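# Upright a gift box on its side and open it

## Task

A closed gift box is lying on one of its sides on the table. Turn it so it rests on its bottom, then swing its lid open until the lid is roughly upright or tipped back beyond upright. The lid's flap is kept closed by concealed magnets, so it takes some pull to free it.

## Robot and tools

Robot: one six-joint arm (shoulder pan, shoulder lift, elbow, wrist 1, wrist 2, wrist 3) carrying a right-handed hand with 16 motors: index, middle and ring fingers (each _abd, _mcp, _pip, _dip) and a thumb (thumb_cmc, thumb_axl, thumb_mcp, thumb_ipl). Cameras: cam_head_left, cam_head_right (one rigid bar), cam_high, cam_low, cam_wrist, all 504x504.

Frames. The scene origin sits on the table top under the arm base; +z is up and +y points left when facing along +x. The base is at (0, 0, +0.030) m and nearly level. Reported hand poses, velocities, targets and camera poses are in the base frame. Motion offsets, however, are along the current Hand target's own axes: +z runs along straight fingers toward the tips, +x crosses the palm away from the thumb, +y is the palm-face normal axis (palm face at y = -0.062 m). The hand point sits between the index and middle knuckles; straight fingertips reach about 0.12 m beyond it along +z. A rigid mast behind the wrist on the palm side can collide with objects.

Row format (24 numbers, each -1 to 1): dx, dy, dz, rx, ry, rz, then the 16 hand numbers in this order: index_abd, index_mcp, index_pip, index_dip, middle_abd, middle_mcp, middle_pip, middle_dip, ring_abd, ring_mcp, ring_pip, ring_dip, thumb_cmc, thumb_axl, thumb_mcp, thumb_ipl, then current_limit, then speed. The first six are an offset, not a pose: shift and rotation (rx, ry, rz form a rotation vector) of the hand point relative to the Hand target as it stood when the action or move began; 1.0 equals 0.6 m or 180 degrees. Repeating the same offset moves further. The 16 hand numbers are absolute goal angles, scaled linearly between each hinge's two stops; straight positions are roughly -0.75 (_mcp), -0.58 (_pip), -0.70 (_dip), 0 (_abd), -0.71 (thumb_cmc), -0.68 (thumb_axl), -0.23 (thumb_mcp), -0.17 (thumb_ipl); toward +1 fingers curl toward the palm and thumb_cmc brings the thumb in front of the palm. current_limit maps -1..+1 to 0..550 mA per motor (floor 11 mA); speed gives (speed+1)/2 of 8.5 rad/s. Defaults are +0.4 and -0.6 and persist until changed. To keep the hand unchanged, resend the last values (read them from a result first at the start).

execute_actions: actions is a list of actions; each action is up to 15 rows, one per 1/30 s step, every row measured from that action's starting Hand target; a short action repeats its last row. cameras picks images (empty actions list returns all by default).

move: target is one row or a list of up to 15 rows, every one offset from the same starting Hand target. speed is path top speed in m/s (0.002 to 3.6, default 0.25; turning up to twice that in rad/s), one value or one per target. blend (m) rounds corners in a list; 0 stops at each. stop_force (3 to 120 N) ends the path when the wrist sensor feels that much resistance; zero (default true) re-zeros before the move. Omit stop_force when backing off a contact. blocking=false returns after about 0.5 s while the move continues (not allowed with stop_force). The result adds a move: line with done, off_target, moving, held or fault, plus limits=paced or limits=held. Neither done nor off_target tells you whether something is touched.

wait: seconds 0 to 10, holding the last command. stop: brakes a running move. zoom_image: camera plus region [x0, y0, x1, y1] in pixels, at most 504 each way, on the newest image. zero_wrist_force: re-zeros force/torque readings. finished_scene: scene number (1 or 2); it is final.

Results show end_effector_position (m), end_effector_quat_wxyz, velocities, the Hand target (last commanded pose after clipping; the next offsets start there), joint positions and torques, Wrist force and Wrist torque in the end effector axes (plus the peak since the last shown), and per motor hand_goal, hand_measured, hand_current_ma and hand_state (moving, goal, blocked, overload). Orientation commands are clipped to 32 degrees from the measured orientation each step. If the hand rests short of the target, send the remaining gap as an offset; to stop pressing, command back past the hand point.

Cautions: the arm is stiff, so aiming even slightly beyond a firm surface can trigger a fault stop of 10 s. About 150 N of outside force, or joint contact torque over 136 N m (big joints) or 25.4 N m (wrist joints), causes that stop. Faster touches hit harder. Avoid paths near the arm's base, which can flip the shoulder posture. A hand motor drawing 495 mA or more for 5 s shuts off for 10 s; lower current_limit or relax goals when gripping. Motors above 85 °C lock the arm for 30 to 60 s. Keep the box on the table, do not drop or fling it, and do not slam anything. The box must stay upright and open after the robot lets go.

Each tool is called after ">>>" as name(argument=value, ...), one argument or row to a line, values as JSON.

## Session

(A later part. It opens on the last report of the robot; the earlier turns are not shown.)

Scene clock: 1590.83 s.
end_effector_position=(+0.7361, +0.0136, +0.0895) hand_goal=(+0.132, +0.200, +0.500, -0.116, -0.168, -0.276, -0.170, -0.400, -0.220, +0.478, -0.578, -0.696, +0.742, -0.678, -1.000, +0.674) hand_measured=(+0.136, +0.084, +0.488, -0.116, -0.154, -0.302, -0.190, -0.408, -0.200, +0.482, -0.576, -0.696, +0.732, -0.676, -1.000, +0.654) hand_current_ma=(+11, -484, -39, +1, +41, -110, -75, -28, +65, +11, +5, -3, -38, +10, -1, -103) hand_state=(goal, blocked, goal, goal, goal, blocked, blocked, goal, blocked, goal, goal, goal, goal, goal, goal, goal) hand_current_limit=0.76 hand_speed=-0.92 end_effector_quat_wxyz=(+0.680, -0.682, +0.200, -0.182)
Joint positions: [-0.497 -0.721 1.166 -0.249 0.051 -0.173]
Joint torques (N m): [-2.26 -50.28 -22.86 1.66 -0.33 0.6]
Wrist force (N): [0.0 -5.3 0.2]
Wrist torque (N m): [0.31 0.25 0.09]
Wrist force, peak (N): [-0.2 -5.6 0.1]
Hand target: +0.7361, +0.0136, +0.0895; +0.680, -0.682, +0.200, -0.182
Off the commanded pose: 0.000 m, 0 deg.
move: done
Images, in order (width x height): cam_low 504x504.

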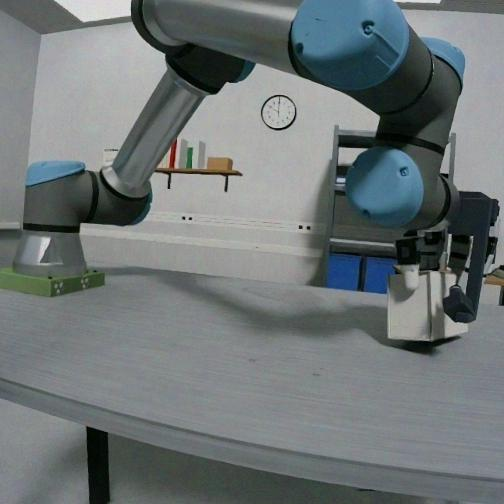

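>>> move(
  target=[
    [0,0,0,0,0,0,0.133,-1,0.182,-0.116,-0.167,-0.27,-0.165,-0.4,-0.1,0.479,-0.577,-0.696,0.743,-0.678,-1,0.7,0.4,-0.6],
    [0,0.033,0,0,0,0,0.133,-1,0.182,-0.116,-0.167,-0.27,-0.165,-0.4,0.2,-0.75,-0.577,-0.696,0.743,-0.678,-1,0.7,0.4,-0.5],
    [0,0.033,0,0,0,0,0.133,-1,0.182,-0.116,-0.167,-0.4,-0.16,-0.45,0.2,-0.75,-0.577,-0.696,0.743,-0.678,-1,0.5,0,-0.8],
    [0,0.033,0,0,0,0,0.133,-1,0.182,-0.116,-0.167,-0.2,-0.16,-0.45,0.2,-0.75,-0.577,-0.696,0.743,-0.678,-1,0.85,-0.4,-0.85],
  ],
  speed=0.08,
  cameras=["cam_low"],
)

>>> zoom_image(
  camera="cam_low",
  region=[340, 200, 484, 354],
)

Scene clock: 1643.87 s.
end_effector_position=(+0.7356, +0.0137, +0.0697) hand_goal=(+0.132, -1.000, +0.182, -0.116, -0.168, -0.200, -0.160, -0.450, +0.200, -0.750, -0.578, -0.696, +0.742, -0.678, -1.000, +0.850) hand_measured=(+0.144, -0.282, +0.638, -0.066, -0.164, -0.338, -0.172, -0.452, +0.196, -0.726, -0.576, -0.696, +0.742, -0.676, -1.000, +0.672) hand_current_ma=(+35, +165, +165, +165, +12, -165, -40, -8, -8, +99, +5, -3, +2, +5, +0, -165) hand_state=(goal, blocked, blocked, blocked, goal, blocked, goal, goal, goal, blocked, goal, goal, goal, goal, goal, blocked) hand_current_limit=-0.40 hand_speed=-0.85 end_effector_quat_wxyz=(+0.680, -0.682, +0.200, -0.182)
Joint positions: [-0.497 -0.699 1.181 -0.284 0.05 -0.175]
Joint torques (N m): [-5.4 -58.5 -3.92 -0.98 -1.63 1.64]
Wrist force (N): [-0.6 -5.1 -2.4]
Wrist torque (N m): [-0.05 0.18 0.11]
Wrist force, peak (N): [0.5 -26.1 -9.3]
Hand target: +0.7356, +0.0137, +0.0697; +0.680, -0.682, +0.200, -0.182
Off the commanded pose: 0.000 m, 0 deg.
move: done
Images, in order (width x height): cam_low 504x504.

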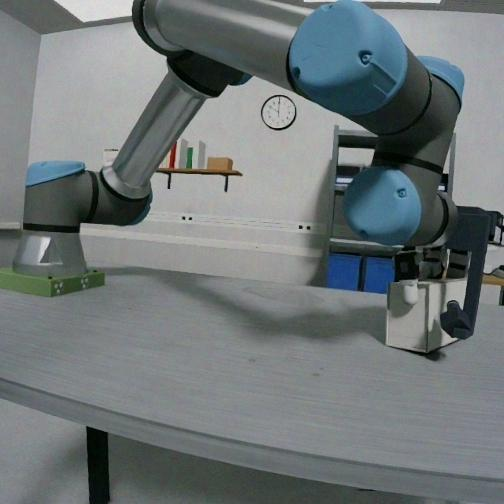

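Scaled by 3.273.

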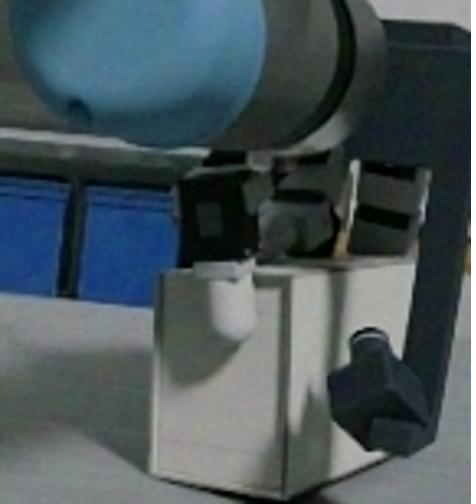

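>>> move(
  target=[
    [0,0,0,0,0,0,0.133,-1,0.182,-0.116,-0.167,-0.45,-0.16,-0.45,0.2,-0.75,-0.577,-0.696,0.743,-0.678,-1,0.4,0.2,-0.5],
    [0,-0.05,0,0,0,0,0.133,-1,0.182,-0.116,-0.167,-0.45,-0.16,-0.45,0.2,-0.75,-0.577,-0.696,0.743,-0.678,-1,0.4,0.2,-0.5],
  ],
  speed=0.06,
  cameras=["cam_low", "cam_high"],
)

>>> zoom_image(
  camera="cam_low",
  region=[340, 200, 484, 354],
)

Scene clock: 1659.17 s.
end_effector_position=(+0.7363, +0.0136, +0.0997) hand_goal=(+0.132, -1.000, +0.182, -0.116, -0.168, -0.450, -0.160, -0.450, +0.200, -0.750, -0.578, -0.696, +0.742, -0.678, -1.000, +0.400) hand_measured=(+0.130, -0.982, +0.188, -0.114, -0.164, -0.444, -0.160, -0.452, +0.198, -0.726, -0.576, -0.696, +0.742, -0.676, -0.998, +0.402) hand_current_ma=(-8, +71, +23, +8, +11, +22, -3, -7, -8, +99, +5, -3, +1, +5, +5, +13) hand_state=(goal, goal, goal, goal, goal, goal, goal, goal, goal, blocked, goal, goal, goal, goal, goal, goal) hand_current_limit=0.20 hand_speed=-0.50 end_effector_quat_wxyz=(+0.680, -0.682, +0.200, -0.182)
Joint positions: [-0.497 -0.734 1.162 -0.241 0.051 -0.163]
Joint torques (N m): [5.15 -47.58 -28.28 2.01 1.55 -1.76]
Wrist force (N): [-0.8 0.0 -0.3]
Wrist torque (N m): [0.05 0.25 0.11]
Wrist force, peak (N): [-0.7 -5.7 -2.6]
Hand target: +0.7363, +0.0136, +0.0997; +0.680, -0.682, +0.200, -0.182
Off the commanded pose: 0.000 m, 0 deg.
move: done
Images, in order (width x height): cam_high 504x504, cam_low 504x504.

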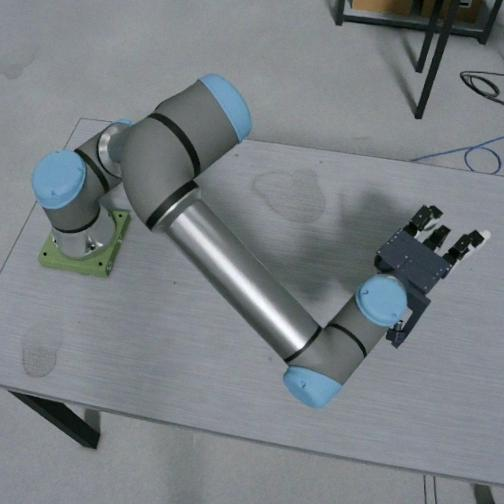

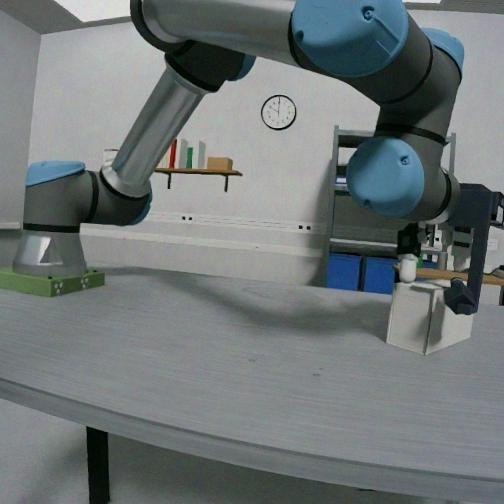

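Scaled by 3.273.

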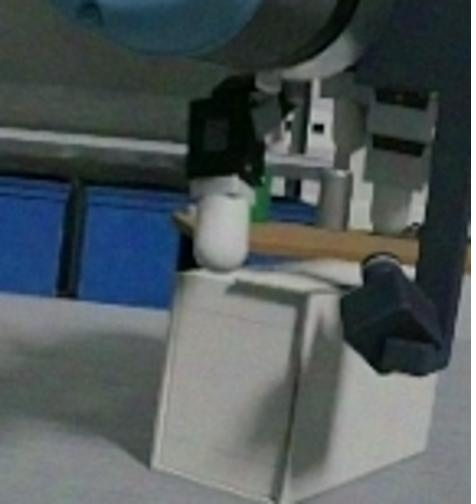

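>>> move(
  target=[
    [0.028,0,0,0,0,0,0.133,-1,0.182,-0.116,-0.167,-0.45,-0.16,-0.45,0.2,-0.75,-0.577,-0.696,0.743,-0.678,-1,0.4,0.2,-0.5],
    [0.028,0.05,0,0,0,0,0.133,-1,0.182,-0.116,-0.167,-0.45,-0.16,-0.45,0.2,-0.75,-0.577,-0.696,0.743,-0.678,-1,0.4,-0.4,-0.8],
    [0.028,0.05,0,0,0,0,0.133,-1,0.182,-0.116,-0.167,-0.2,-0.16,-0.45,0.2,-0.75,-0.577,-0.696,0.743,-0.678,-1,0.85,-0.4,-0.85],
  ],
  speed=0.08,
  cameras=["cam_low"],
)

>>> zoom_image(
  camera="cam_low",
  region=[340, 200, 484, 354],
)

Scene clock: 1683.27 s.
end_effector_position=(+0.7499, +0.0049, +0.0693) hand_goal=(+0.132, -1.000, +0.182, -0.116, -0.168, -0.200, -0.160, -0.450, +0.200, -0.750, -0.578, -0.696, +0.742, -0.678, -1.000, +0.850) hand_measured=(+0.130, -0.982, +0.188, -0.114, -0.164, -0.320, -0.174, -0.454, +0.198, -0.726, -0.576, -0.696, +0.742, -0.676, -1.000, +0.638) hand_current_ma=(-8, +71, +23, +8, +8, -165, -51, -12, -8, +98, +5, -3, +1, +5, +0, -165) hand_state=(goal, goal, goal, goal, goal, blocked, goal, goal, goal, blocked, goal, goal, goal, goal, goal, blocked) hand_current_limit=-0.40 hand_speed=-0.85 end_effector_quat_wxyz=(+0.680, -0.682, +0.200, -0.182)
Joint positions: [-0.499 -0.659 1.105 -0.243 0.049 -0.179]
Joint torques (N m): [2.88 -49.28 -27.9 2.02 0.75 -1.74]
Wrist force (N): [-0.7 -0.4 -1.0]
Wrist torque (N m): [0.10 0.24 0.16]
Wrist force, peak (N): [-0.4 -3.4 -0.5]
Hand target: +0.7499, +0.0050, +0.0693; +0.680, -0.682, +0.200, -0.182
Off the commanded pose: 0.000 m, 0 deg.
move: done
Images, in order (width x height): cam_low 504x504.

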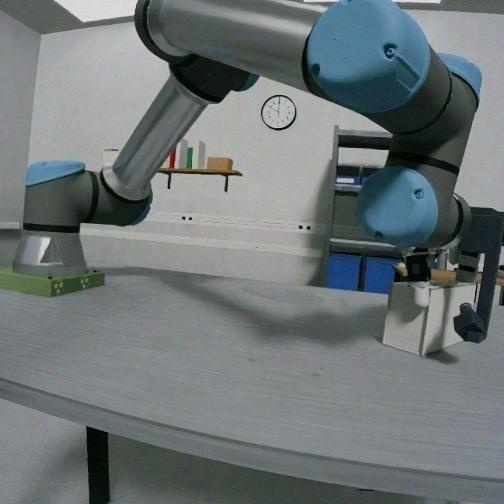

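Scaled by 3.273.

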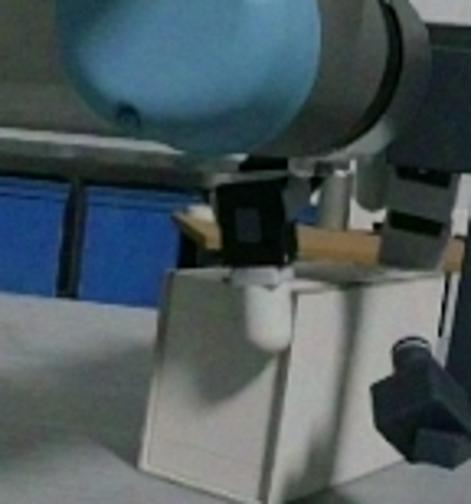

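>>> move(
  target=[
    [0,0,0,0,0,0,0.133,-1,0.182,-0.116,-0.167,-0.4,-0.16,-0.45,0.2,-0.75,-0.577,-0.696,0.743,-0.678,-1,0.48,-0.2,-0.7],
    [-0.016,-0.005,0,0,0,0,0.133,-1,0.182,-0.116,-0.167,-0.4,-0.16,-0.45,0.2,-0.75,-0.577,-0.696,0.743,-0.678,-1,0.48,-0.4,-0.8],
    [-0.016,-0.005,0,0,0,0,0.133,-1,0.182,-0.116,-0.167,-0.2,-0.16,-0.45,0.2,-0.75,-0.577,-0.696,0.743,-0.678,-1,0.85,-0.4,-0.85],
  ],
  speed=0.08,
  cameras=["cam_low"],
)

>>> zoom_image(
  camera="cam_low",
  region=[340, 200, 484, 354],
)

Scene clock: 1698.97 s.
end_effector_position=(+0.7418, +0.0100, +0.0725) hand_goal=(+0.132, -1.000, +0.182, -0.116, -0.168, -0.200, -0.160, -0.450, +0.200, -0.750, -0.578, -0.696, +0.742, -0.678, -1.000, +0.850) hand_measured=(+0.130, -0.982, +0.188, -0.114, -0.164, -0.290, -0.174, -0.454, +0.198, -0.726, -0.576, -0.696, +0.742, -0.676, -1.000, +0.586) hand_current_ma=(-8, +71, +23, +8, +8, -165, -51, -14, -8, +98, +5, -3, -1, +5, +0, -165) hand_state=(goal, goal, goal, goal, goal, blocked, goal, goal, goal, blocked, goal, goal, goal, goal, goal, blocked) hand_current_limit=-0.40 hand_speed=-0.85 end_effector_quat_wxyz=(+0.680, -0.682, +0.200, -0.182)
Joint positions: [-0.498 -0.685 1.145 -0.258 0.05 -0.179]
Joint torques (N m): [-5.01 -64.64 -4.82 -1.13 0.32 1.76]
Wrist force (N): [-0.8 0.3 -1.1]
Wrist torque (N m): [0.14 0.24 0.06]
Wrist force, peak (N): [-0.7 -0.4 -1.4]
Hand target: +0.7418, +0.0099, +0.0725; +0.680, -0.682, +0.200, -0.182
Off the commanded pose: 0.000 m, 0 deg.
move: done
Images, in order (width x height): cam_low 504x504.

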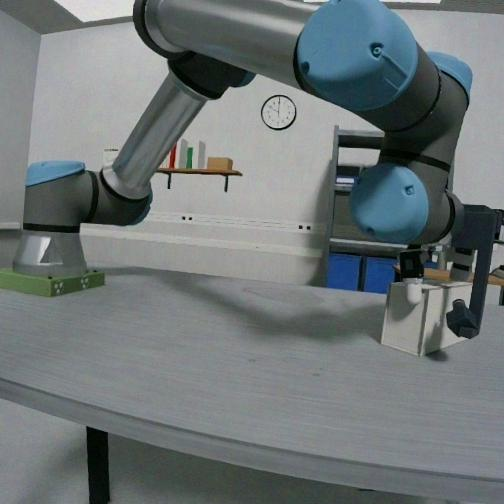

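Scaled by 3.273.

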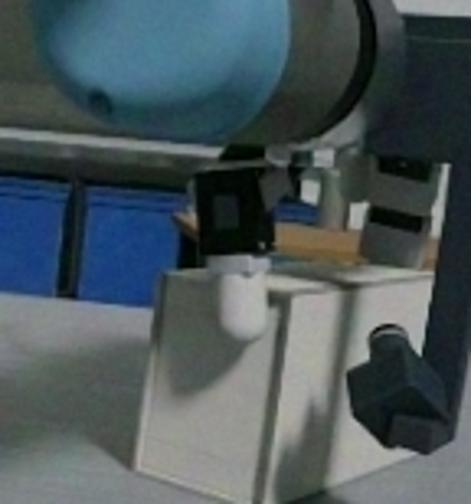

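>>> move(
  target=[
    [0,0,0,0,0,0,0.133,-1,0.182,-0.116,-0.167,-0.1,-0.1,-0.35,0.2,-0.75,-0.577,-0.696,0.743,-0.678,-1,0.95,0.6,-0.8],
    [0,-0.033,0,0,0,0,0.133,-1,0.182,-0.116,-0.167,-0.1,-0.1,-0.35,0.2,-0.75,-0.577,-0.696,0.743,-0.678,-1,0.95,0.6,-0.7],
    [0,-0.033,0,0,0,0,0.133,-1,0.182,-0.116,-0.167,-0.1,-0.1,-0.35,0.2,0.479,-0.577,-0.696,0.743,-0.678,-1,0.95,0.6,-0.5],
    [0,-0.033,0,0,0,0,0.133,-0.6,0.182,-0.116,-0.167,-0.1,-0.1,-0.35,-0.15,0.479,-0.577,-0.696,0.743,-0.678,-1,0.95,0.6,-0.7],
    [0,-0.033,0,0,0,0,0.133,0.1,0.182,-0.116,-0.167,-0.1,-0.1,-0.35,-0.24,0.479,-0.577,-0.696,0.743,-0.678,-1,0.95,0.76,-0.85],
  ],
  speed=0.08,
  cameras=["cam_low"],
)

>>> zoom_image(
  camera="cam_low",
  region=[340, 200, 484, 354],
)

Scene clock: 1722.17 s.
end_effector_position=(+0.7423, +0.0099, +0.0923) hand_goal=(+0.132, +0.100, +0.182, -0.116, -0.168, -0.100, -0.100, -0.350, -0.240, +0.478, -0.578, -0.696, +0.742, -0.678, -1.000, +0.950) hand_measured=(+0.122, -0.602, +0.154, -0.122, -0.148, -0.290, -0.174, -0.406, -0.152, +0.480, -0.576, -0.696, +0.730, -0.674, -1.000, +0.598) hand_current_ma=(-33, -484, -106, -20, +62, -484, -318, -231, +328, +5, +5, -3, -46, +18, -2, -484) hand_state=(goal, blocked, blocked, goal, goal, blocked, blocked, blocked, blocked, goal, goal, goal, goal, goal, goal, blocked) hand_current_limit=0.76 hand_speed=-0.85 end_effector_quat_wxyz=(+0.680, -0.682, +0.200, -0.182)
Joint positions: [-0.498 -0.706 1.131 -0.226 0.05 -0.176]
Joint torques (N m): [4.24 -49.75 -28.85 1.89 1.07 -1.72]
Wrist force (N): [-0.8 1.5 -0.4]
Wrist torque (N m): [0.25 0.24 0.13]
Wrist force, peak (N): [-0.9 1.8 -0.5]
Hand target: +0.7423, +0.0099, +0.0923; +0.680, -0.682, +0.200, -0.182
Off the commanded pose: 0.000 m, 0 deg.
move: done
Images, in order (width x height): cam_low 504x504.

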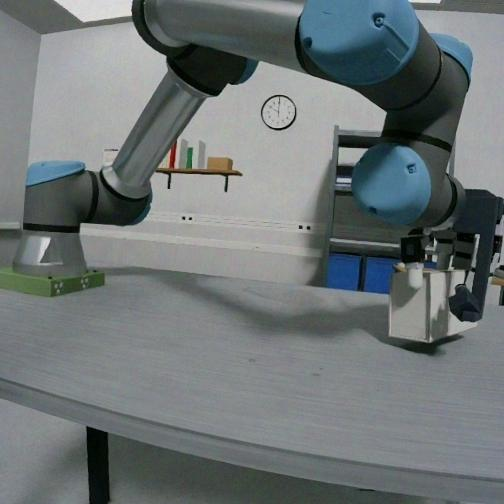

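Scaled by 3.273.

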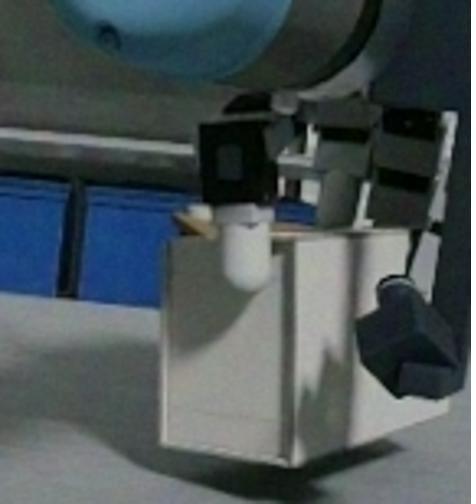

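>>> move(
  target=[
    [0,0,0,0,0,0,0.133,0.2,0.2,-0.116,-0.167,-0.17,-0.13,-0.38,-0.24,0.479,-0.577,-0.696,0.743,-0.678,-1,0.8,0.77,-0.92],
    [0,0,0,0,0,0,0.133,0.2,0.2,-0.116,-0.167,-0.19,-0.14,-0.39,-0.24,0.479,-0.577,-0.696,0.743,-0.678,-1,0.76,0.77,-0.95],
    [0,0,0,0,0,0,0.133,0.2,0.2,-0.116,-0.167,-0.205,-0.15,-0.395,-0.24,0.479,-0.577,-0.696,0.743,-0.678,-1,0.73,0.77,-0.96],
  ],
)

>>> move(
  target=[
    [0,0,0,0,0,0,0.133,0.2,0.2,-0.116,-0.167,-0.215,-0.155,-0.395,-0.24,0.479,-0.577,-0.696,0.743,-0.678,-1,0.71,0.77,-0.96],
    [0,0,0,0,0,0,0.133,0.2,0.2,-0.116,-0.167,-0.225,-0.16,-0.395,-0.24,0.479,-0.577,-0.696,0.743,-0.678,-1,0.695,0.77,-0.96],
  ],
  cameras=["cam_low"],
)

>>> zoom_image(
  camera="cam_low",
  region=[340, 200, 484, 354],
)

Scene clock: 1737.80 s.
end_effector_position=(+0.7423, +0.0099, +0.0923) hand_goal=(+0.132, +0.200, +0.200, -0.116, -0.168, -0.206, -0.150, -0.396, -0.240, +0.478, -0.578, -0.696, +0.742, -0.678, -1.000, +0.730) hand_measured=(+0.120, -0.598, +0.154, -0.126, -0.148, -0.286, -0.186, -0.414, -0.152, +0.480, -0.576, -0.696, +0.730, -0.674, -1.000, +0.598) hand_current_ma=(-39, -487, -185, -38, +62, -370, -148, -71, +328, +5, +4, -3, -46, +18, -2, -487) hand_state=(goal, blocked, blocked, goal, goal, blocked, blocked, goal, blocked, goal, goal, goal, goal, goal, goal, blocked) hand_current_limit=0.77 hand_speed=-0.96 end_effector_quat_wxyz=(+0.680, -0.682, +0.200, -0.182)
Joint positions: [-0.498 -0.706 1.131 -0.226 0.05 -0.176]
Joint torques (N m): [0.52 -52.83 -28.49 1.88 0.47 -1.72]
Wrist force (N): [-0.6 1.2 -0.5]
Wrist torque (N m): [0.21 0.22 0.14]
Wrist force, peak (N): [-0.9 1.5 -0.6]
Hand target: +0.7423, +0.0099, +0.0923; +0.680, -0.682, +0.200, -0.182
Off the commanded pose: 0.000 m, 0 deg.
move: done

Scene clock: 1738.80 s.
end_effector_position=(+0.7423, +0.0099, +0.0923) hand_goal=(+0.132, +0.200, +0.200, -0.116, -0.168, -0.226, -0.160, -0.396, -0.240, +0.478, -0.578, -0.696, +0.742, -0.678, -1.000, +0.694) hand_measured=(+0.120, -0.598, +0.154, -0.128, -0.148, -0.286, -0.190, -0.414, -0.152, +0.480, -0.576, -0.696, +0.730, -0.674, -1.000, +0.598) hand_current_ma=(-40, -487, -185, -39, +62, -268, -121, -71, +328, +4, +4, -3, -46, +18, -2, -487) hand_state=(goal, blocked, blocked, goal, goal, blocked, blocked, goal, blocked, goal, goal, goal, goal, goal, goal, blocked) hand_current_limit=0.77 hand_speed=-0.96 end_effector_quat_wxyz=(+0.680, -0.682, +0.200, -0.182)
Joint positions: [-0.498 -0.706 1.131 -0.226 0.05 -0.176]
Joint torques (N m): [-0.21 -53.1 -28.19 1.99 0.18 -1.76]
Wrist force (N): [-0.9 1.4 -0.5]
Wrist torque (N m): [0.24 0.26 0.12]
Wrist force, peak (N): [-0.9 1.3 -0.7]
Hand target: +0.7423, +0.0099, +0.0923; +0.680, -0.682, +0.200, -0.182
Off the commanded pose: 0.000 m, 0 deg.
move: done
Images, in order (width x height): cam_low 504x504.

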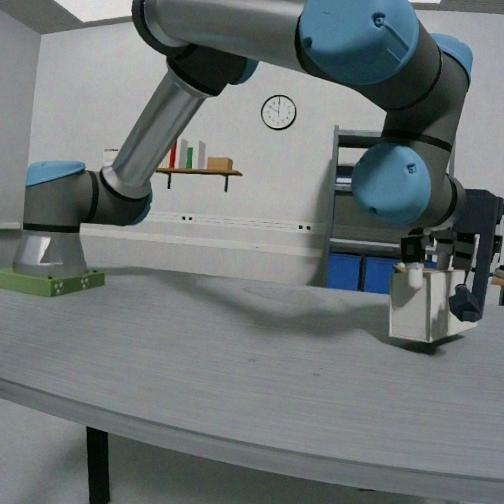

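Scaled by 3.273.

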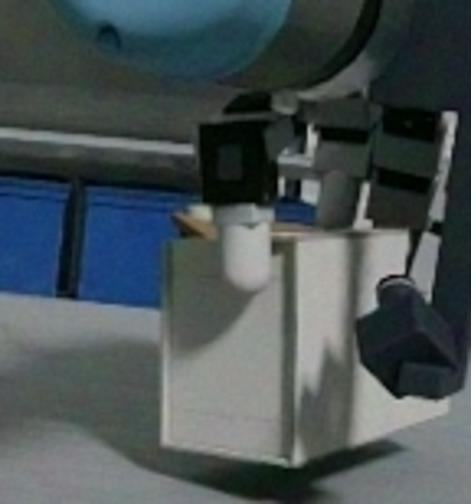

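>>> move(
  target=[
    [0,0,0,0,0,0,0.133,0.2,0.2,-0.116,-0.167,-0.235,-0.165,-0.395,-0.24,0.479,-0.577,-0.696,0.743,-0.678,-1,0.68,0.77,-0.96],
    [0,0,0,0,0,0,0.133,0.2,0.2,-0.116,-0.167,-0.245,-0.17,-0.395,-0.24,0.479,-0.577,-0.696,0.743,-0.678,-1,0.67,0.77,-0.96],
  ],
)

>>> move(
  target=[
    [0,0,0,0,0,0,0.133,0.2,0.2,-0.116,-0.167,-0.25,-0.172,-0.395,-0.24,0.479,-0.577,-0.696,0.743,-0.678,-1,0.66,0.77,-0.96],
  ],
  cameras=["cam_low"],
)

>>> zoom_image(
  camera="cam_low",
  region=[340, 200, 484, 354],
)

Scene clock: 1750.20 s.
end_effector_position=(+0.7423, +0.0099, +0.0923) hand_goal=(+0.132, +0.200, +0.200, -0.116, -0.168, -0.246, -0.170, -0.396, -0.240, +0.478, -0.578, -0.696, +0.742, -0.678, -1.000, +0.670) hand_measured=(+0.118, -0.392, +0.184, -0.122, -0.150, -0.286, -0.194, -0.414, -0.202, +0.480, -0.576, -0.696, +0.730, -0.674, -1.000, +0.642) hand_current_ma=(-44, -453, -64, -17, +59, -168, -91, -71, +128, +5, +4, -3, -41, +18, -1, -146) hand_state=(goal, moving, goal, goal, goal, blocked, blocked, goal, blocked, goal, goal, goal, goal, goal, goal, blocked) hand_current_limit=0.77 hand_speed=-0.96 end_effector_quat_wxyz=(+0.680, -0.682, +0.200, -0.182)
Joint positions: [-0.498 -0.706 1.131 -0.226 0.05 -0.176]
Joint torques (N m): [-3.84 -55.77 -28.18 1.85 -0.62 -1.69]
Wrist force (N): [-1.0 -2.2 0.0]
Wrist torque (N m): [0.27 0.22 0.19]
Wrist force, peak (N): [-1.0 -2.2 0.0]
Hand target: +0.7423, +0.0099, +0.0923; +0.680, -0.682, +0.200, -0.182
Off the commanded pose: 0.000 m, 0 deg.
move: done

Scene clock: 1750.70 s.
end_effector_position=(+0.7423, +0.0099, +0.0923) hand_goal=(+0.132, +0.200, +0.200, -0.116, -0.168, -0.250, -0.172, -0.396, -0.240, +0.478, -0.578, -0.696, +0.742, -0.678, -1.000, +0.660) hand_measured=(+0.118, -0.392, +0.182, -0.122, -0.150, -0.286, -0.194, -0.414, -0.202, +0.480, -0.576, -0.696, +0.730, -0.674, -1.000, +0.640) hand_current_ma=(-44, -487, -65, -17, +59, -149, -83, -71, +128, +6, +4, -3, -41, +18, -1, -99) hand_state=(goal, blocked, goal, goal, goal, blocked, blocked, goal, blocked, goal, goal, goal, goal, goal, goal, goal) hand_current_limit=0.77 hand_speed=-0.96 end_effector_quat_wxyz=(+0.680, -0.682, +0.200, -0.182)
Joint positions: [-0.498 -0.706 1.131 -0.226 0.05 -0.176]
Joint torques (N m): [-4.06 -55.89 -28.23 1.76 -0.7 -1.73]
Wrist force (N): [-1.0 -2.2 0.7]
Wrist torque (N m): [0.29 0.22 0.18]
Wrist force, peak (N): [-1.1 -2.4 0.3]
Hand target: +0.7423, +0.0099, +0.0923; +0.680, -0.682, +0.200, -0.182
Off the commanded pose: 0.000 m, 0 deg.
move: done
Images, in order (width x height): cam_low 504x504.

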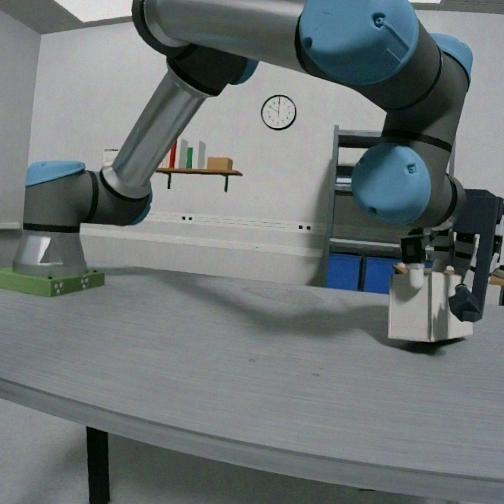

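Scaled by 3.273.

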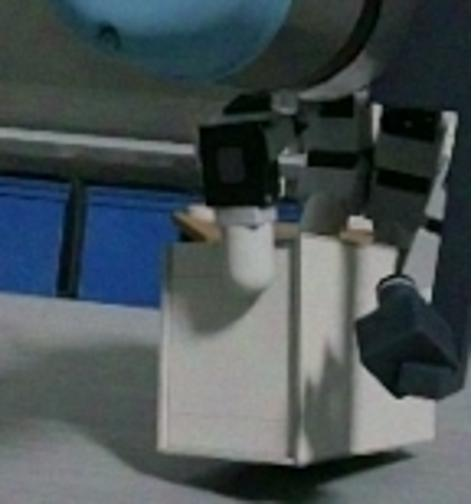

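>>> move(
  target=[
    [0,0,0,0,0,0,0.133,-1,0.182,-0.116,-0.167,-0.25,-0.172,-0.395,0.2,-0.75,-0.577,-0.696,0.743,-0.678,-1,0.7,0.5,-0.3],
  ],
)

>>> move(
  target=[
    [0,0.033,0,0,0,0,0.133,-1,0.182,-0.116,-0.167,-0.25,-0.172,-0.395,0.2,-0.75,-0.577,-0.696,0.743,-0.678,-1,0.7,0.5,-0.3],
    [0,0.033,0,0,0,0,0.133,-1,0.182,-0.116,-0.167,-0.45,-0.172,-0.395,0.2,-0.75,-0.577,-0.696,0.743,-0.678,-1,0.4,0,-0.8],
    [0,-0.022,0,0,0,0,0.133,-1,0.182,-0.116,-0.167,-0.5,-0.172,-0.395,0.2,-0.75,-0.577,-0.696,0.743,-0.678,-1,0.4,0,-0.6],
    [0,-0.022,0,0,0,0,0.133,-1,0.416,0.464,-0.167,-0.75,-0.431,0.536,0.2,-0.95,-0.577,-0.696,0.743,-0.678,-1,0.4,0.2,-0.5],
  ],
  speed=0.1,
  cameras=["cam_low"],
)

>>> zoom_image(
  camera="cam_low",
  region=[340, 200, 484, 354],
)

Scene clock: 1898.50 s.
end_effector_position=(+0.7423, +0.0099, +0.0923) hand_goal=(+0.132, -1.000, +0.182, -0.116, -0.168, -0.250, -0.172, -0.396, +0.200, -0.750, -0.578, -0.696, +0.742, -0.678, -1.000, +0.700) hand_measured=(+0.130, -0.982, +0.188, -0.116, -0.144, -0.290, -0.200, -0.414, +0.196, -0.726, -0.576, -0.696, +0.734, -0.674, -1.000, +0.664) hand_current_ma=(-8, +72, +17, +1, +76, -168, -112, -71, -8, +97, +4, -3, -27, +17, -1, -194) hand_state=(goal, goal, goal, goal, blocked, blocked, blocked, goal, goal, blocked, goal, goal, goal, goal, goal, blocked) hand_current_limit=0.50 hand_speed=-0.30 end_effector_quat_wxyz=(+0.680, -0.682, +0.200, -0.182)
Joint positions: [-0.498 -0.706 1.131 -0.226 0.05 -0.176]
Joint torques (N m): [-7.13 -57.12 -24.71 1.23 -1.39 -1.7]
Wrist force (N): [-0.8 1.2 -0.4]
Wrist torque (N m): [0.16 0.24 0.13]
Wrist force, peak (N): [-1.1 -2.5 0.5]
Hand target: +0.7423, +0.0099, +0.0923; +0.680, -0.682, +0.200, -0.182
Off the commanded pose: 0.000 m, 0 deg.
move: done

Scene clock: 1903.07 s.
end_effector_position=(+0.7426, +0.0098, +0.1055) hand_goal=(+0.132, -1.000, +0.416, +0.464, -0.168, -0.750, -0.432, +0.536, +0.200, -0.950, -0.578, -0.696, +0.742, -0.678, -1.000, +0.400) hand_measured=(+0.124, -0.988, +0.418, +0.460, -0.162, -0.738, -0.430, +0.532, +0.198, -0.926, -0.576, -0.696, +0.740, -0.676, -0.998, +0.402) hand_current_ma=(-20, +44, +3, -9, +19, +42, +6, -13, -7, +95, +4, -3, -5, +11, +5, +13) hand_state=(goal, goal, goal, goal, goal, goal, goal, goal, goal, blocked, goal, goal, goal, goal, goal, goal) hand_current_limit=0.20 hand_speed=-0.50 end_effector_quat_wxyz=(+0.680, -0.682, +0.200, -0.182)
Joint positions: [-0.497 -0.721 1.121 -0.206 0.05 -0.171]
Joint torques (N m): [4.64 -47.92 -28.88 2.02 1.17 -1.9]
Wrist force (N): [-0.7 -0.2 -0.4]
Wrist torque (N m): [0.06 0.22 0.11]
Wrist force, peak (N): [0.0 -3.6 -1.8]
Hand target: +0.7426, +0.0098, +0.1055; +0.680, -0.682, +0.200, -0.182
Off the commanded pose: 0.000 m, 0 deg.
move: done
Images, in order (width x height): cam_low 504x504.

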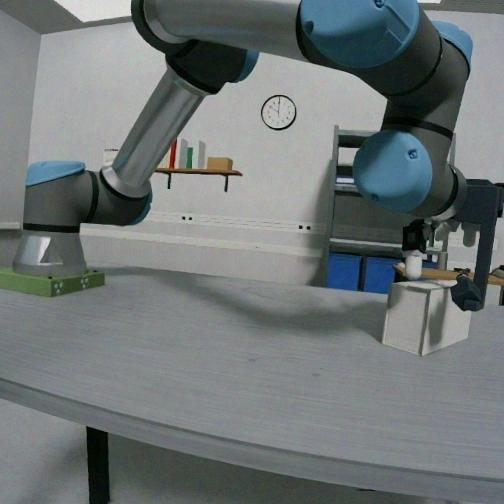

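Scaled by 3.273.

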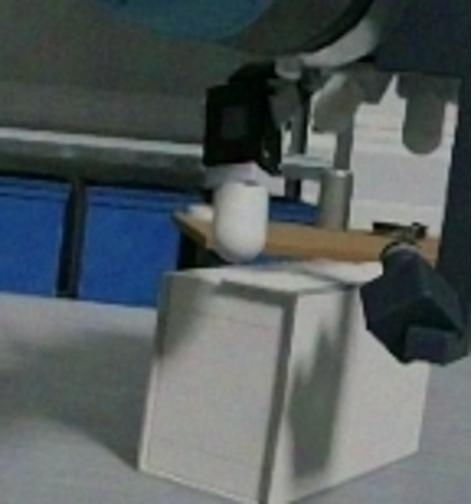

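>>> move(
  target=[
    [0.012,0.093,0,0,0,0,0.133,-1,0.416,0.464,-0.167,-0.75,-0.431,0.536,0.2,-0.95,-0.577,-0.696,0.743,-0.678,-1,0.4,0.2,-0.5],
  ],
  speed=0.06,
  stop_force=6,
  cameras=["cam_low"],
)

>>> zoom_image(
  camera="cam_low",
  region=[340, 200, 484, 354],
)

Scene clock: 1913.27 s.
end_effector_position=(+0.7474, +0.0063, +0.0496) hand_goal=(+0.132, -1.000, +0.416, +0.464, -0.168, -0.750, -0.432, +0.536, +0.200, -0.950, -0.578, -0.696, +0.742, -0.678, -1.000, +0.400) hand_measured=(+0.124, -0.988, +0.418, +0.460, -0.162, -0.738, -0.430, +0.532, +0.198, -0.926, -0.576, -0.696, +0.740, -0.676, -0.998, +0.402) hand_current_ma=(-20, +44, +3, -9, +19, +42, +6, -13, -7, +95, +4, -3, -5, +11, +5, +13) hand_state=(goal, goal, goal, goal, goal, goal, goal, goal, goal, blocked, goal, goal, goal, goal, goal, goal) hand_current_limit=0.20 hand_speed=-0.50 end_effector_quat_wxyz=(+0.680, -0.682, +0.200, -0.182) end_effector_velocity=(+0.000, +0.002, +0.000) end_effector_angular_velocity=(+0.001, +0.001, +0.002)
Joint positions: [-0.499 -0.643 1.129 -0.283 0.049 -0.179]
Joint velocities: [0.002 -0.001 0.002 -0.007 0 0.007]
Joint torques (N m): [-8.35 -64.94 -5.22 -1.38 -2.07 1.85]
Wrist force (N): [-0.8 0.0 -0.7]
Wrist torque (N m): [0.08 0.24 0.06]
Wrist force, peak (N): [-0.8 0.1 -1.0]
Hand target: +0.7474, +0.0063, +0.0496; +0.680, -0.682, +0.200, -0.182
Off the commanded pose: 0.000 m, 0 deg.
move: done
Images, in order (width x height): cam_low 504x504.

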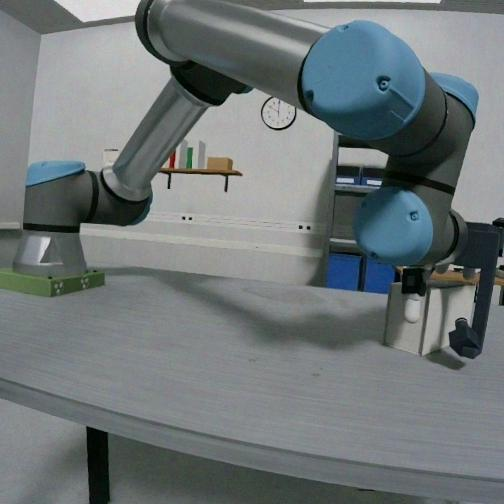

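Scaled by 3.273.

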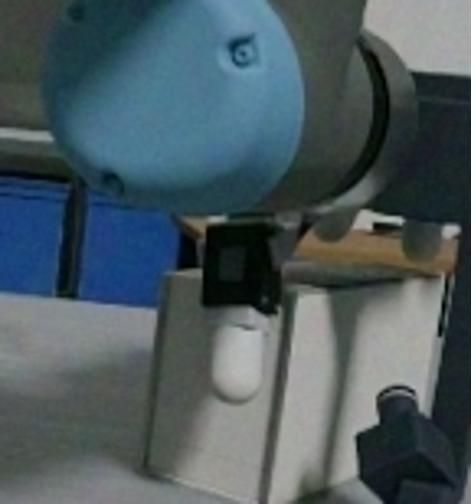

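>>> move(
  target=[
    [0.0115,0,0,0,0,0,0.133,-1,0.416,0.464,-0.167,-0.75,-0.431,0.536,0.2,-0.95,-0.577,-0.696,0.743,-0.678,-1,0.4,0.2,-0.5],
    [0.0115,0,0,0,0,0,0.133,-1,0.416,0.464,-0.167,-0.3,-0.4,0.56,0.2,-0.95,-0.577,-0.696,0.743,-0.678,-1,0.75,-0.4,-0.85],
  ],
  speed=0.06,
  cameras=["cam_low"],
)

>>> zoom_image(
  camera="cam_low",
  region=[340, 200, 484, 354],
)

Scene clock: 1925.97 s.
end_effector_position=(+0.7533, +0.0027, +0.0494) hand_goal=(+0.132, -1.000, +0.416, +0.464, -0.168, -0.300, -0.400, +0.560, +0.200, -0.950, -0.578, -0.696, +0.742, -0.678, -1.000, +0.750) hand_measured=(+0.130, -0.988, +0.418, +0.460, -0.164, -0.488, -0.408, +0.558, +0.198, -0.926, -0.576, -0.696, +0.740, -0.676, -1.000, +0.600) hand_current_ma=(-8, +44, +6, -9, +10, -165, -30, -8, -7, +95, +4, -3, -5, +11, +0, -165) hand_state=(goal, goal, goal, goal, goal, blocked, goal, goal, goal, blocked, goal, goal, goal, goal, goal, blocked) hand_current_limit=-0.40 hand_speed=-0.85 end_effector_quat_wxyz=(+0.680, -0.682, +0.200, -0.182)
Joint positions: [-0.499 -0.627 1.099 -0.273 0.049 -0.176]
Joint torques (N m): [-4.59 -50.68 -29.8 2.46 -1.65 -1.23]
Wrist force (N): [-0.5 -0.4 -0.8]
Wrist torque (N m): [0.12 0.25 0.14]
Wrist force, peak (N): [-1.0 0.3 -0.7]
Hand target: +0.7533, +0.0027, +0.0494; +0.680, -0.682, +0.200, -0.182
Off the commanded pose: 0.000 m, 0 deg.
move: done
Images, in order (width x height): cam_low 504x504.

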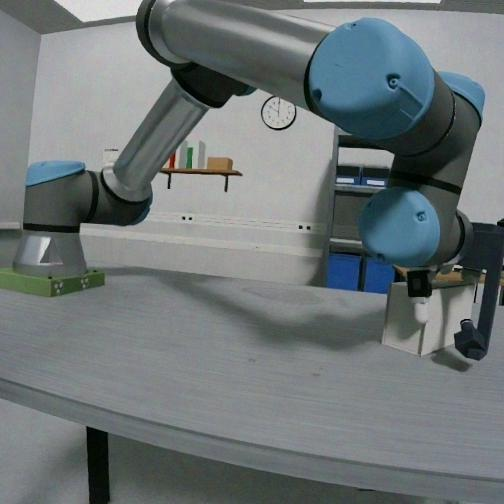

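Scaled by 3.273.

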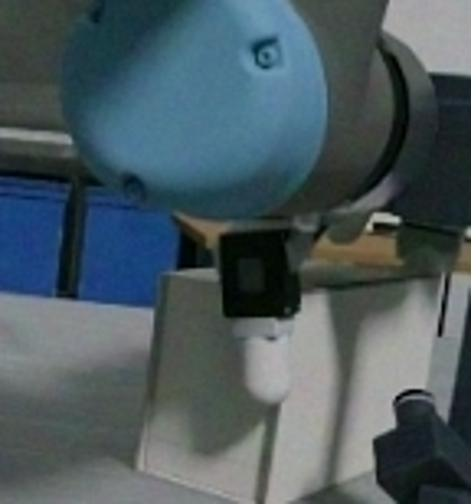

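>>> move(
  target=[
    [0,0,0,0,0,0,0.133,-1,0.416,0.464,-0.167,-0.7,-0.4,0.56,0.2,-0.95,-0.577,-0.696,0.743,-0.678,-1,0.45,0,-0.7],
    [-0.016,0,0,0,0,0,0.133,-1,0.416,0.464,-0.167,-0.7,-0.4,0.56,0.2,-0.95,-0.577,-0.696,0.743,-0.678,-1,0.45,0.2,-0.5],
    [-0.016,0,0,0,0,0,0.133,-1,0.416,0.464,-0.167,-0.3,-0.4,0.56,0.2,-0.95,-0.577,-0.696,0.743,-0.678,-1,0.75,-0.4,-0.85],
  ],
  speed=0.06,
  cameras=["cam_low"],
)

>>> zoom_image(
  camera="cam_low",
  region=[340, 200, 484, 354],
)

Scene clock: 1945.00 s.
end_effector_position=(+0.7451, +0.0077, +0.0496) hand_goal=(+0.132, -1.000, +0.416, +0.464, -0.168, -0.300, -0.400, +0.560, +0.200, -0.950, -0.578, -0.696, +0.742, -0.678, -1.000, +0.750) hand_measured=(+0.130, -0.988, +0.418, +0.460, -0.164, -0.488, -0.412, +0.556, +0.198, -0.926, -0.576, -0.696, +0.740, -0.676, -1.000, +0.640) hand_current_ma=(-8, +44, +6, -9, +10, -165, -43, -11, -7, +95, +4, -3, -5, +11, +0, -165) hand_state=(goal, goal, goal, goal, goal, blocked, goal, goal, goal, blocked, goal, goal, goal, goal, goal, blocked) hand_current_limit=-0.40 hand_speed=-0.85 end_effector_quat_wxyz=(+0.680, -0.682, +0.200, -0.182)
Joint positions: [-0.498 -0.649 1.141 -0.29 0.049 -0.179]
Joint torques (N m): [-6.59 -64.51 -3.63 -1.15 -0.01 1.8]
Wrist force (N): [-0.7 -0.6 -1.3]
Wrist torque (N m): [0.14 0.25 0.05]
Wrist force, peak (N): [-0.7 -0.6 -1.3]
Hand target: +0.7451, +0.0077, +0.0496; +0.680, -0.682, +0.200, -0.182
Off the commanded pose: 0.000 m, 0 deg.
move: done
Images, in order (width x height): cam_low 504x504.

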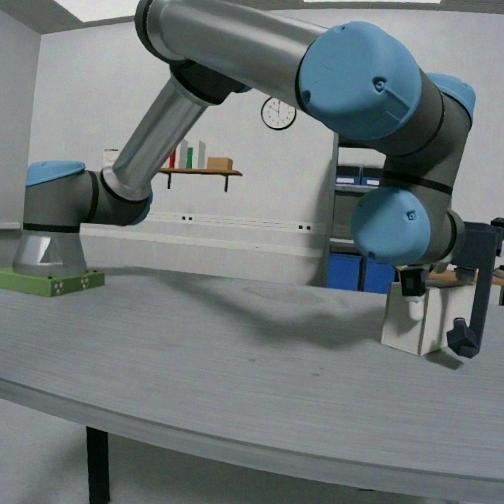

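Scaled by 3.273.

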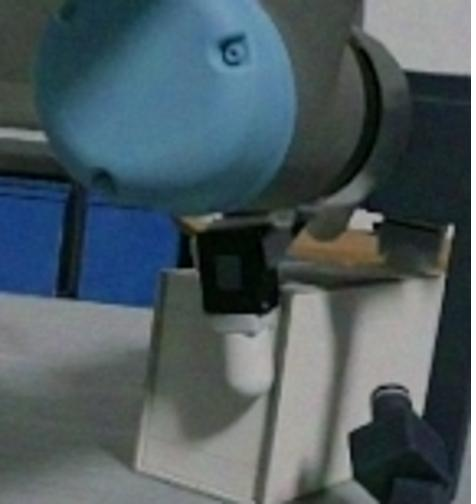

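>>> move(
  target=[
    [0,0,0,0,0,0,0.133,-1,0.416,0.464,-0.167,-0.7,-0.4,0.56,0.2,-0.95,-0.577,-0.696,0.743,-0.678,-1,0.45,0,-0.7],
    [-0.014,0,0,0,0,0,0.133,-1,0.416,0.464,-0.167,-0.7,-0.4,0.56,0.2,-0.95,-0.577,-0.696,0.743,-0.678,-1,0.45,0.2,-0.5],
    [-0.014,0,0,0,0,0,0.133,-1,0.416,0.464,-0.167,-0.2,-0.37,0.58,0.2,-0.95,-0.577,-0.696,0.743,-0.678,-1,0.85,0,-0.85],
    [-0.014,0,0,0,0,0,0.133,-0.6,0.416,0.464,-0.167,-0.2,-0.37,0.58,0.2,-0.95,-0.577,-0.696,0.743,-0.678,-1,0.85,0.3,-0.85],
  ],
  speed=0.06,
  cameras=["cam_low"],
)

>>> zoom_image(
  camera="cam_low",
  region=[340, 200, 484, 354],
)

Scene clock: 1965.30 s.
end_effector_position=(+0.7379, +0.0121, +0.0498) hand_goal=(+0.132, -0.600, +0.416, +0.464, -0.168, -0.200, -0.370, +0.580, +0.200, -0.950, -0.578, -0.696, +0.742, -0.678, -1.000, +0.850) hand_measured=(+0.130, -0.766, +0.406, +0.470, -0.162, -0.502, -0.394, +0.570, +0.198, -0.926, -0.576, -0.696, +0.740, -0.674, -1.000, +0.642) hand_current_ma=(-8, -357, -35, +22, +20, -357, -91, -37, -7, +95, +4, -3, -8, +17, +0, -358) hand_state=(goal, blocked, goal, goal, goal, blocked, blocked, goal, goal, blocked, goal, goal, goal, goal, goal, blocked) hand_current_limit=0.30 hand_speed=-0.85 end_effector_quat_wxyz=(+0.680, -0.682, +0.200, -0.182)
Joint positions: [-0.498 -0.668 1.177 -0.307 0.05 -0.18]
Joint torques (N m): [-6.49 -62.49 -4.27 -1.17 -0.95 1.51]
Wrist force (N): [-1.3 -2.8 0.5]
Wrist torque (N m): [0.22 0.20 0.12]
Wrist force, peak (N): [-1.5 -2.7 0.5]
Hand target: +0.7379, +0.0121, +0.0498; +0.680, -0.682, +0.200, -0.182
Off the commanded pose: 0.000 m, 0 deg.
move: done
Images, in order (width x height): cam_low 504x504.

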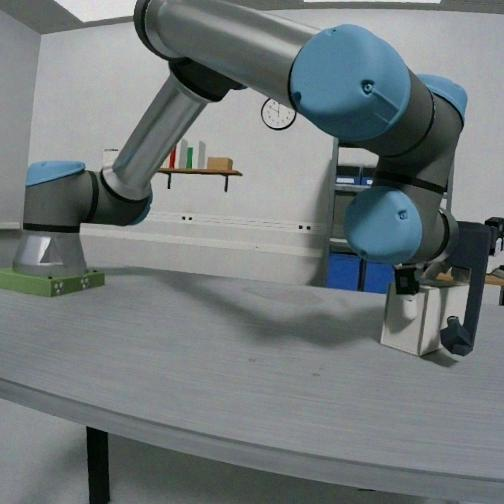

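Scaled by 3.273.

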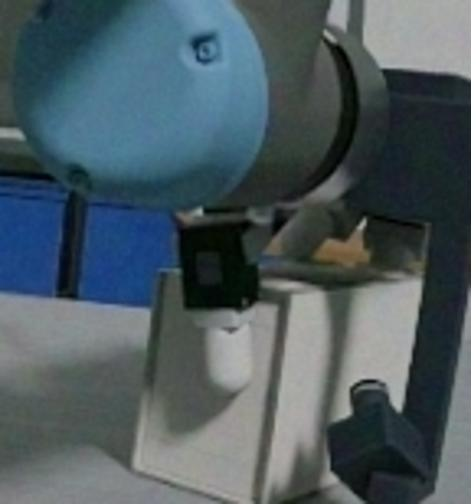

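>>> move(
  target=[
    [0,0,0,0,0,0,0.133,0,0.42,0.48,-0.167,-0.1,-0.33,0.6,0.2,-0.95,-0.577,-0.696,0.743,-0.678,-1,0.9,0.76,-0.8],
    [0,-0.013,0,0,0,0,0.133,0,0.42,0.48,-0.167,-0.1,-0.33,0.6,0.2,-0.95,-0.577,-0.696,0.743,-0.678,-1,0.9,0.76,-0.8],
  ],
  speed=0.02,
  cameras=["cam_low"],
)

>>> zoom_image(
  camera="cam_low",
  region=[340, 200, 484, 354],
)

Scene clock: 1980.53 s.
end_effector_position=(+0.7381, +0.0120, +0.0576) hand_goal=(+0.132, +0.000, +0.420, +0.480, -0.168, -0.100, -0.330, +0.600, +0.200, -0.950, -0.578, -0.696, +0.742, -0.678, -1.000, +0.900) hand_measured=(+0.128, -0.400, +0.422, +0.494, -0.150, -0.482, -0.394, +0.552, +0.198, -0.926, -0.576, -0.696, +0.746, -0.670, -1.000, +0.642) hand_current_ma=(-8, -484, +8, +51, +59, -484, -269, -199, -7, +95, +4, -3, +10, +35, -1, -484) hand_state=(goal, moving, goal, goal, goal, blocked, blocked, blocked, goal, blocked, goal, goal, goal, goal, goal, blocked) hand_current_limit=0.76 hand_speed=-0.80 end_effector_quat_wxyz=(+0.680, -0.682, +0.200, -0.182) end_effector_velocity=(+0.000, +0.001, +0.001) end_effector_angular_velocity=(-0.001, -0.001, +0.001)
Joint positions: [-0.498 -0.677 1.174 -0.296 0.05 -0.177]
Joint velocities: [0.001 0 -0.002 0.005 0 -0.004]
Joint torques (N m): [4.19 -61.93 -29.34 1.74 1.62 -1.29]
Wrist force (N): [-1.2 -0.9 -0.1]
Wrist torque (N m): [0.20 0.23 0.20]
Wrist force, peak (N): [-1.8 -4.0 0.8]
Hand target: +0.7381, +0.0120, +0.0576; +0.680, -0.682, +0.200, -0.182
Off the commanded pose: 0.000 m, 0 deg.
move: done
Images, in order (width x height): cam_low 504x504.

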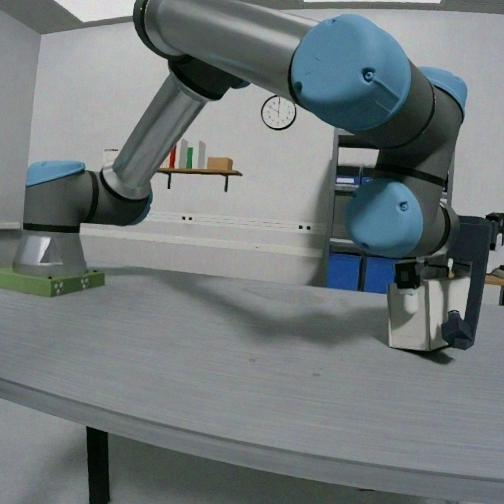

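Scaled by 3.273.

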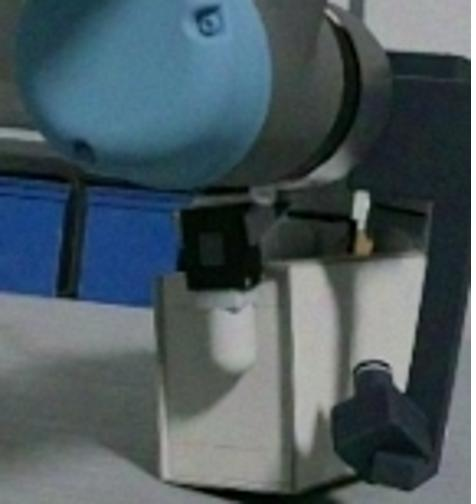

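>>> move(
  target=[
    [0,0,0,0,0,0,0.133,0,0.42,0.48,-0.167,-0.1,-0.33,0.6,0.25,0.479,-0.577,-0.696,0.743,-0.678,-1,0.9,0.76,-0.4],
    [0,-0.012,0,0,0,0,0.133,0,0.42,0.48,-0.167,-0.1,-0.33,0.6,0.25,0.479,-0.577,-0.696,0.743,-0.678,-1,0.9,0.76,-0.7],
    [0,-0.012,0,0,0,0,0.133,0.1,0.42,0.48,-0.167,-0.1,-0.33,0.6,-0.1,0.479,-0.577,-0.696,0.743,-0.678,-1,0.9,0.76,-0.7],
    [0,-0.012,0,0,0,0,0.133,0.2,0.42,0.48,-0.167,-0.1,-0.33,0.6,-0.25,0.479,-0.577,-0.696,0.743,-0.678,-1,0.9,0.76,-0.8],
  ],
  speed=0.03,
  cameras=["cam_low"],
)

>>> zoom_image(
  camera="cam_low",
  region=[340, 200, 484, 354],
)

Scene clock: 2001.23 s.
end_effector_position=(+0.7383, +0.0120, +0.0648) hand_goal=(+0.132, +0.200, +0.420, +0.480, -0.168, -0.100, -0.330, +0.600, -0.250, +0.478, -0.578, -0.696, +0.742, -0.678, -1.000, +0.900) hand_measured=(+0.118, -0.274, +0.394, +0.482, -0.146, -0.482, -0.394, +0.550, +0.060, +0.480, -0.576, -0.696, +0.734, -0.666, -1.000, +0.642) hand_current_ma=(-41, -484, -99, +7, +72, -484, -269, -205, +484, +7, +4, -3, -27, +51, -1, -484) hand_state=(goal, blocked, blocked, goal, blocked, blocked, blocked, blocked, blocked, goal, goal, goal, goal, goal, goal, blocked) hand_current_limit=0.76 hand_speed=-0.80 end_effector_quat_wxyz=(+0.680, -0.682, +0.200, -0.182)
Joint positions: [-0.498 -0.685 1.169 -0.282 0.05 -0.178]
Joint torques (N m): [4.82 -48.22 -26.29 2.2 1.02 -1.66]
Wrist force (N): [0.0 -2.7 -0.9]
Wrist torque (N m): [0.17 0.27 0.04]
Wrist force, peak (N): [0.1 -3.1 -1.0]
Hand target: +0.7383, +0.0120, +0.0648; +0.680, -0.682, +0.200, -0.182
Off the commanded pose: 0.000 m, 0 deg.
move: done
Images, in order (width x height): cam_low 504x504.

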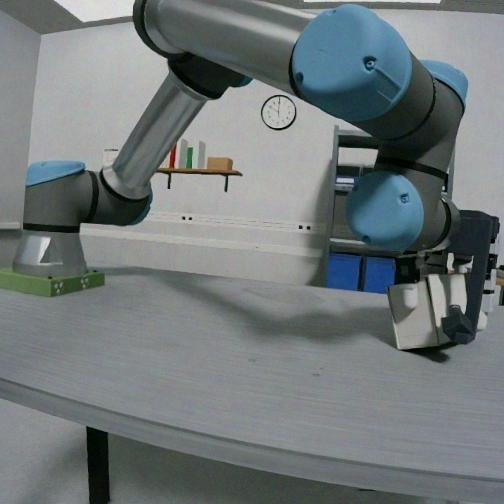

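Scaled by 3.273.

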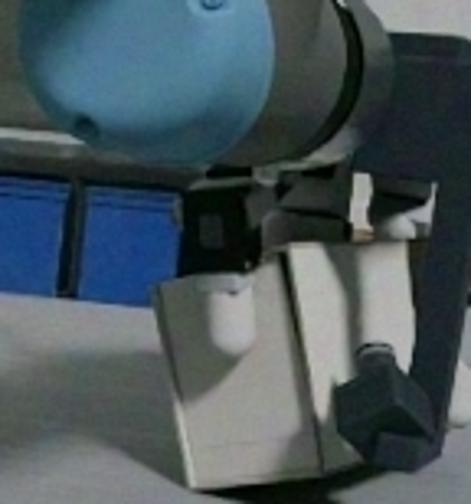

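>>> move(
  target=[
    [0,0,0,0,0,0,0.133,-1,0.416,0.464,-0.167,-0.2,-0.37,0.58,0.25,0.479,-0.577,-0.696,0.743,-0.678,-1,0.8,0.4,-0.3],
  ],
)

>>> move(
  target=[
    [0,0.025,0,0,0,0,0.133,-1,0.416,0.464,-0.167,-0.2,-0.37,0.58,0.25,0.479,-0.577,-0.696,0.743,-0.678,-1,0.8,0.4,-0.3],
    [0,0.025,0,0,0,0,0.0,-1,0.416,0.464,-0.25,-0.75,-0.431,0.58,0.25,0.479,-0.577,-0.696,0.68,-0.678,-1,0.4,0.2,-0.6],
  ],
  speed=0.05,
  cameras=["cam_low"],
)

>>> zoom_image(
  camera="cam_low",
  region=[340, 200, 484, 354],
)

Scene clock: 2096.90 s.
end_effector_position=(+0.7383, +0.0120, +0.0648) hand_goal=(+0.132, -1.000, +0.416, +0.464, -0.168, -0.200, -0.370, +0.580, +0.250, +0.478, -0.578, -0.696, +0.742, -0.678, -1.000, +0.800) hand_measured=(+0.130, -0.982, +0.414, +0.466, -0.146, -0.480, -0.406, +0.546, +0.246, +0.480, -0.576, -0.696, +0.734, -0.666, -1.000, +0.646) hand_current_ma=(-8, +67, -5, +7, +72, -385, -147, -133, -13, +4, +3, -3, -27, +48, -1, -385) hand_state=(goal, goal, goal, goal, blocked, blocked, blocked, blocked, goal, goal, goal, goal, goal, goal, goal, blocked) hand_current_limit=0.40 hand_speed=-0.30 end_effector_quat_wxyz=(+0.680, -0.682, +0.200, -0.182)
Joint positions: [-0.498 -0.685 1.169 -0.282 0.05 -0.178]
Joint torques (N m): [4.7 -51.81 -23.15 1.65 -0.32 -1.71]
Wrist force (N): [-0.6 1.6 -0.6]
Wrist torque (N m): [0.24 0.22 0.21]
Wrist force, peak (N): [0.2 -3.1 -0.8]
Hand target: +0.7383, +0.0120, +0.0648; +0.680, -0.682, +0.200, -0.182
Off the commanded pose: 0.000 m, 0 deg.
move: done

Scene clock: 2098.50 s.
end_effector_position=(+0.7379, +0.0121, +0.0498) hand_goal=(+0.000, -1.000, +0.416, +0.464, -0.250, -0.750, -0.432, +0.580, +0.250, +0.478, -0.578, -0.696, +0.680, -0.678, -1.000, +0.400) hand_measured=(+0.004, -0.984, +0.414, +0.466, -0.246, -0.728, -0.432, +0.578, +0.246, +0.480, -0.576, -0.696, +0.682, -0.676, -0.998, +0.402) hand_current_ma=(+9, +67, -4, +7, +10, +87, -2, -8, -12, +4, +3, -3, +6, +4, +5, +13) hand_state=(goal, goal, goal, goal, goal, blocked, goal, goal, goal, goal, goal, goal, goal, goal, goal, goal) hand_current_limit=0.20 hand_speed=-0.60 end_effector_quat_wxyz=(+0.680, -0.682, +0.200, -0.182)
Joint positions: [-0.498 -0.667 1.177 -0.305 0.05 -0.181]
Joint torques (N m): [-6.09 -66.87 -4.69 -1.32 -1.71 1.7]
Wrist force (N): [-0.6 0.0 -0.6]
Wrist torque (N m): [0.10 0.22 0.08]
Wrist force, peak (N): [0.2 -8.1 -0.6]
Hand target: +0.7379, +0.0121, +0.0498; +0.680, -0.682, +0.200, -0.182
Off the commanded pose: 0.000 m, 0 deg.
move: done
Images, in order (width x height): cam_low 504x504.

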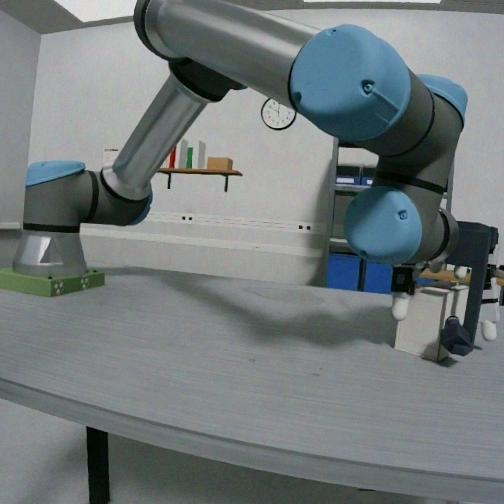

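Scaled by 3.273.

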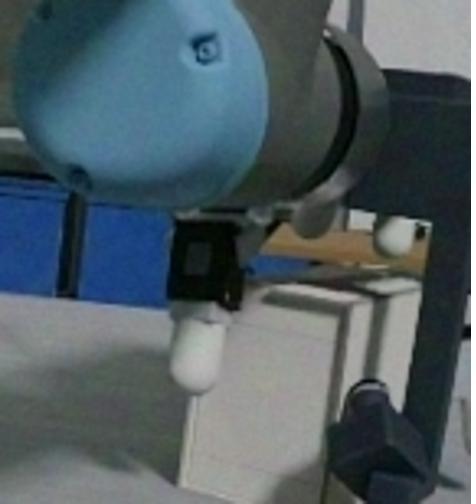

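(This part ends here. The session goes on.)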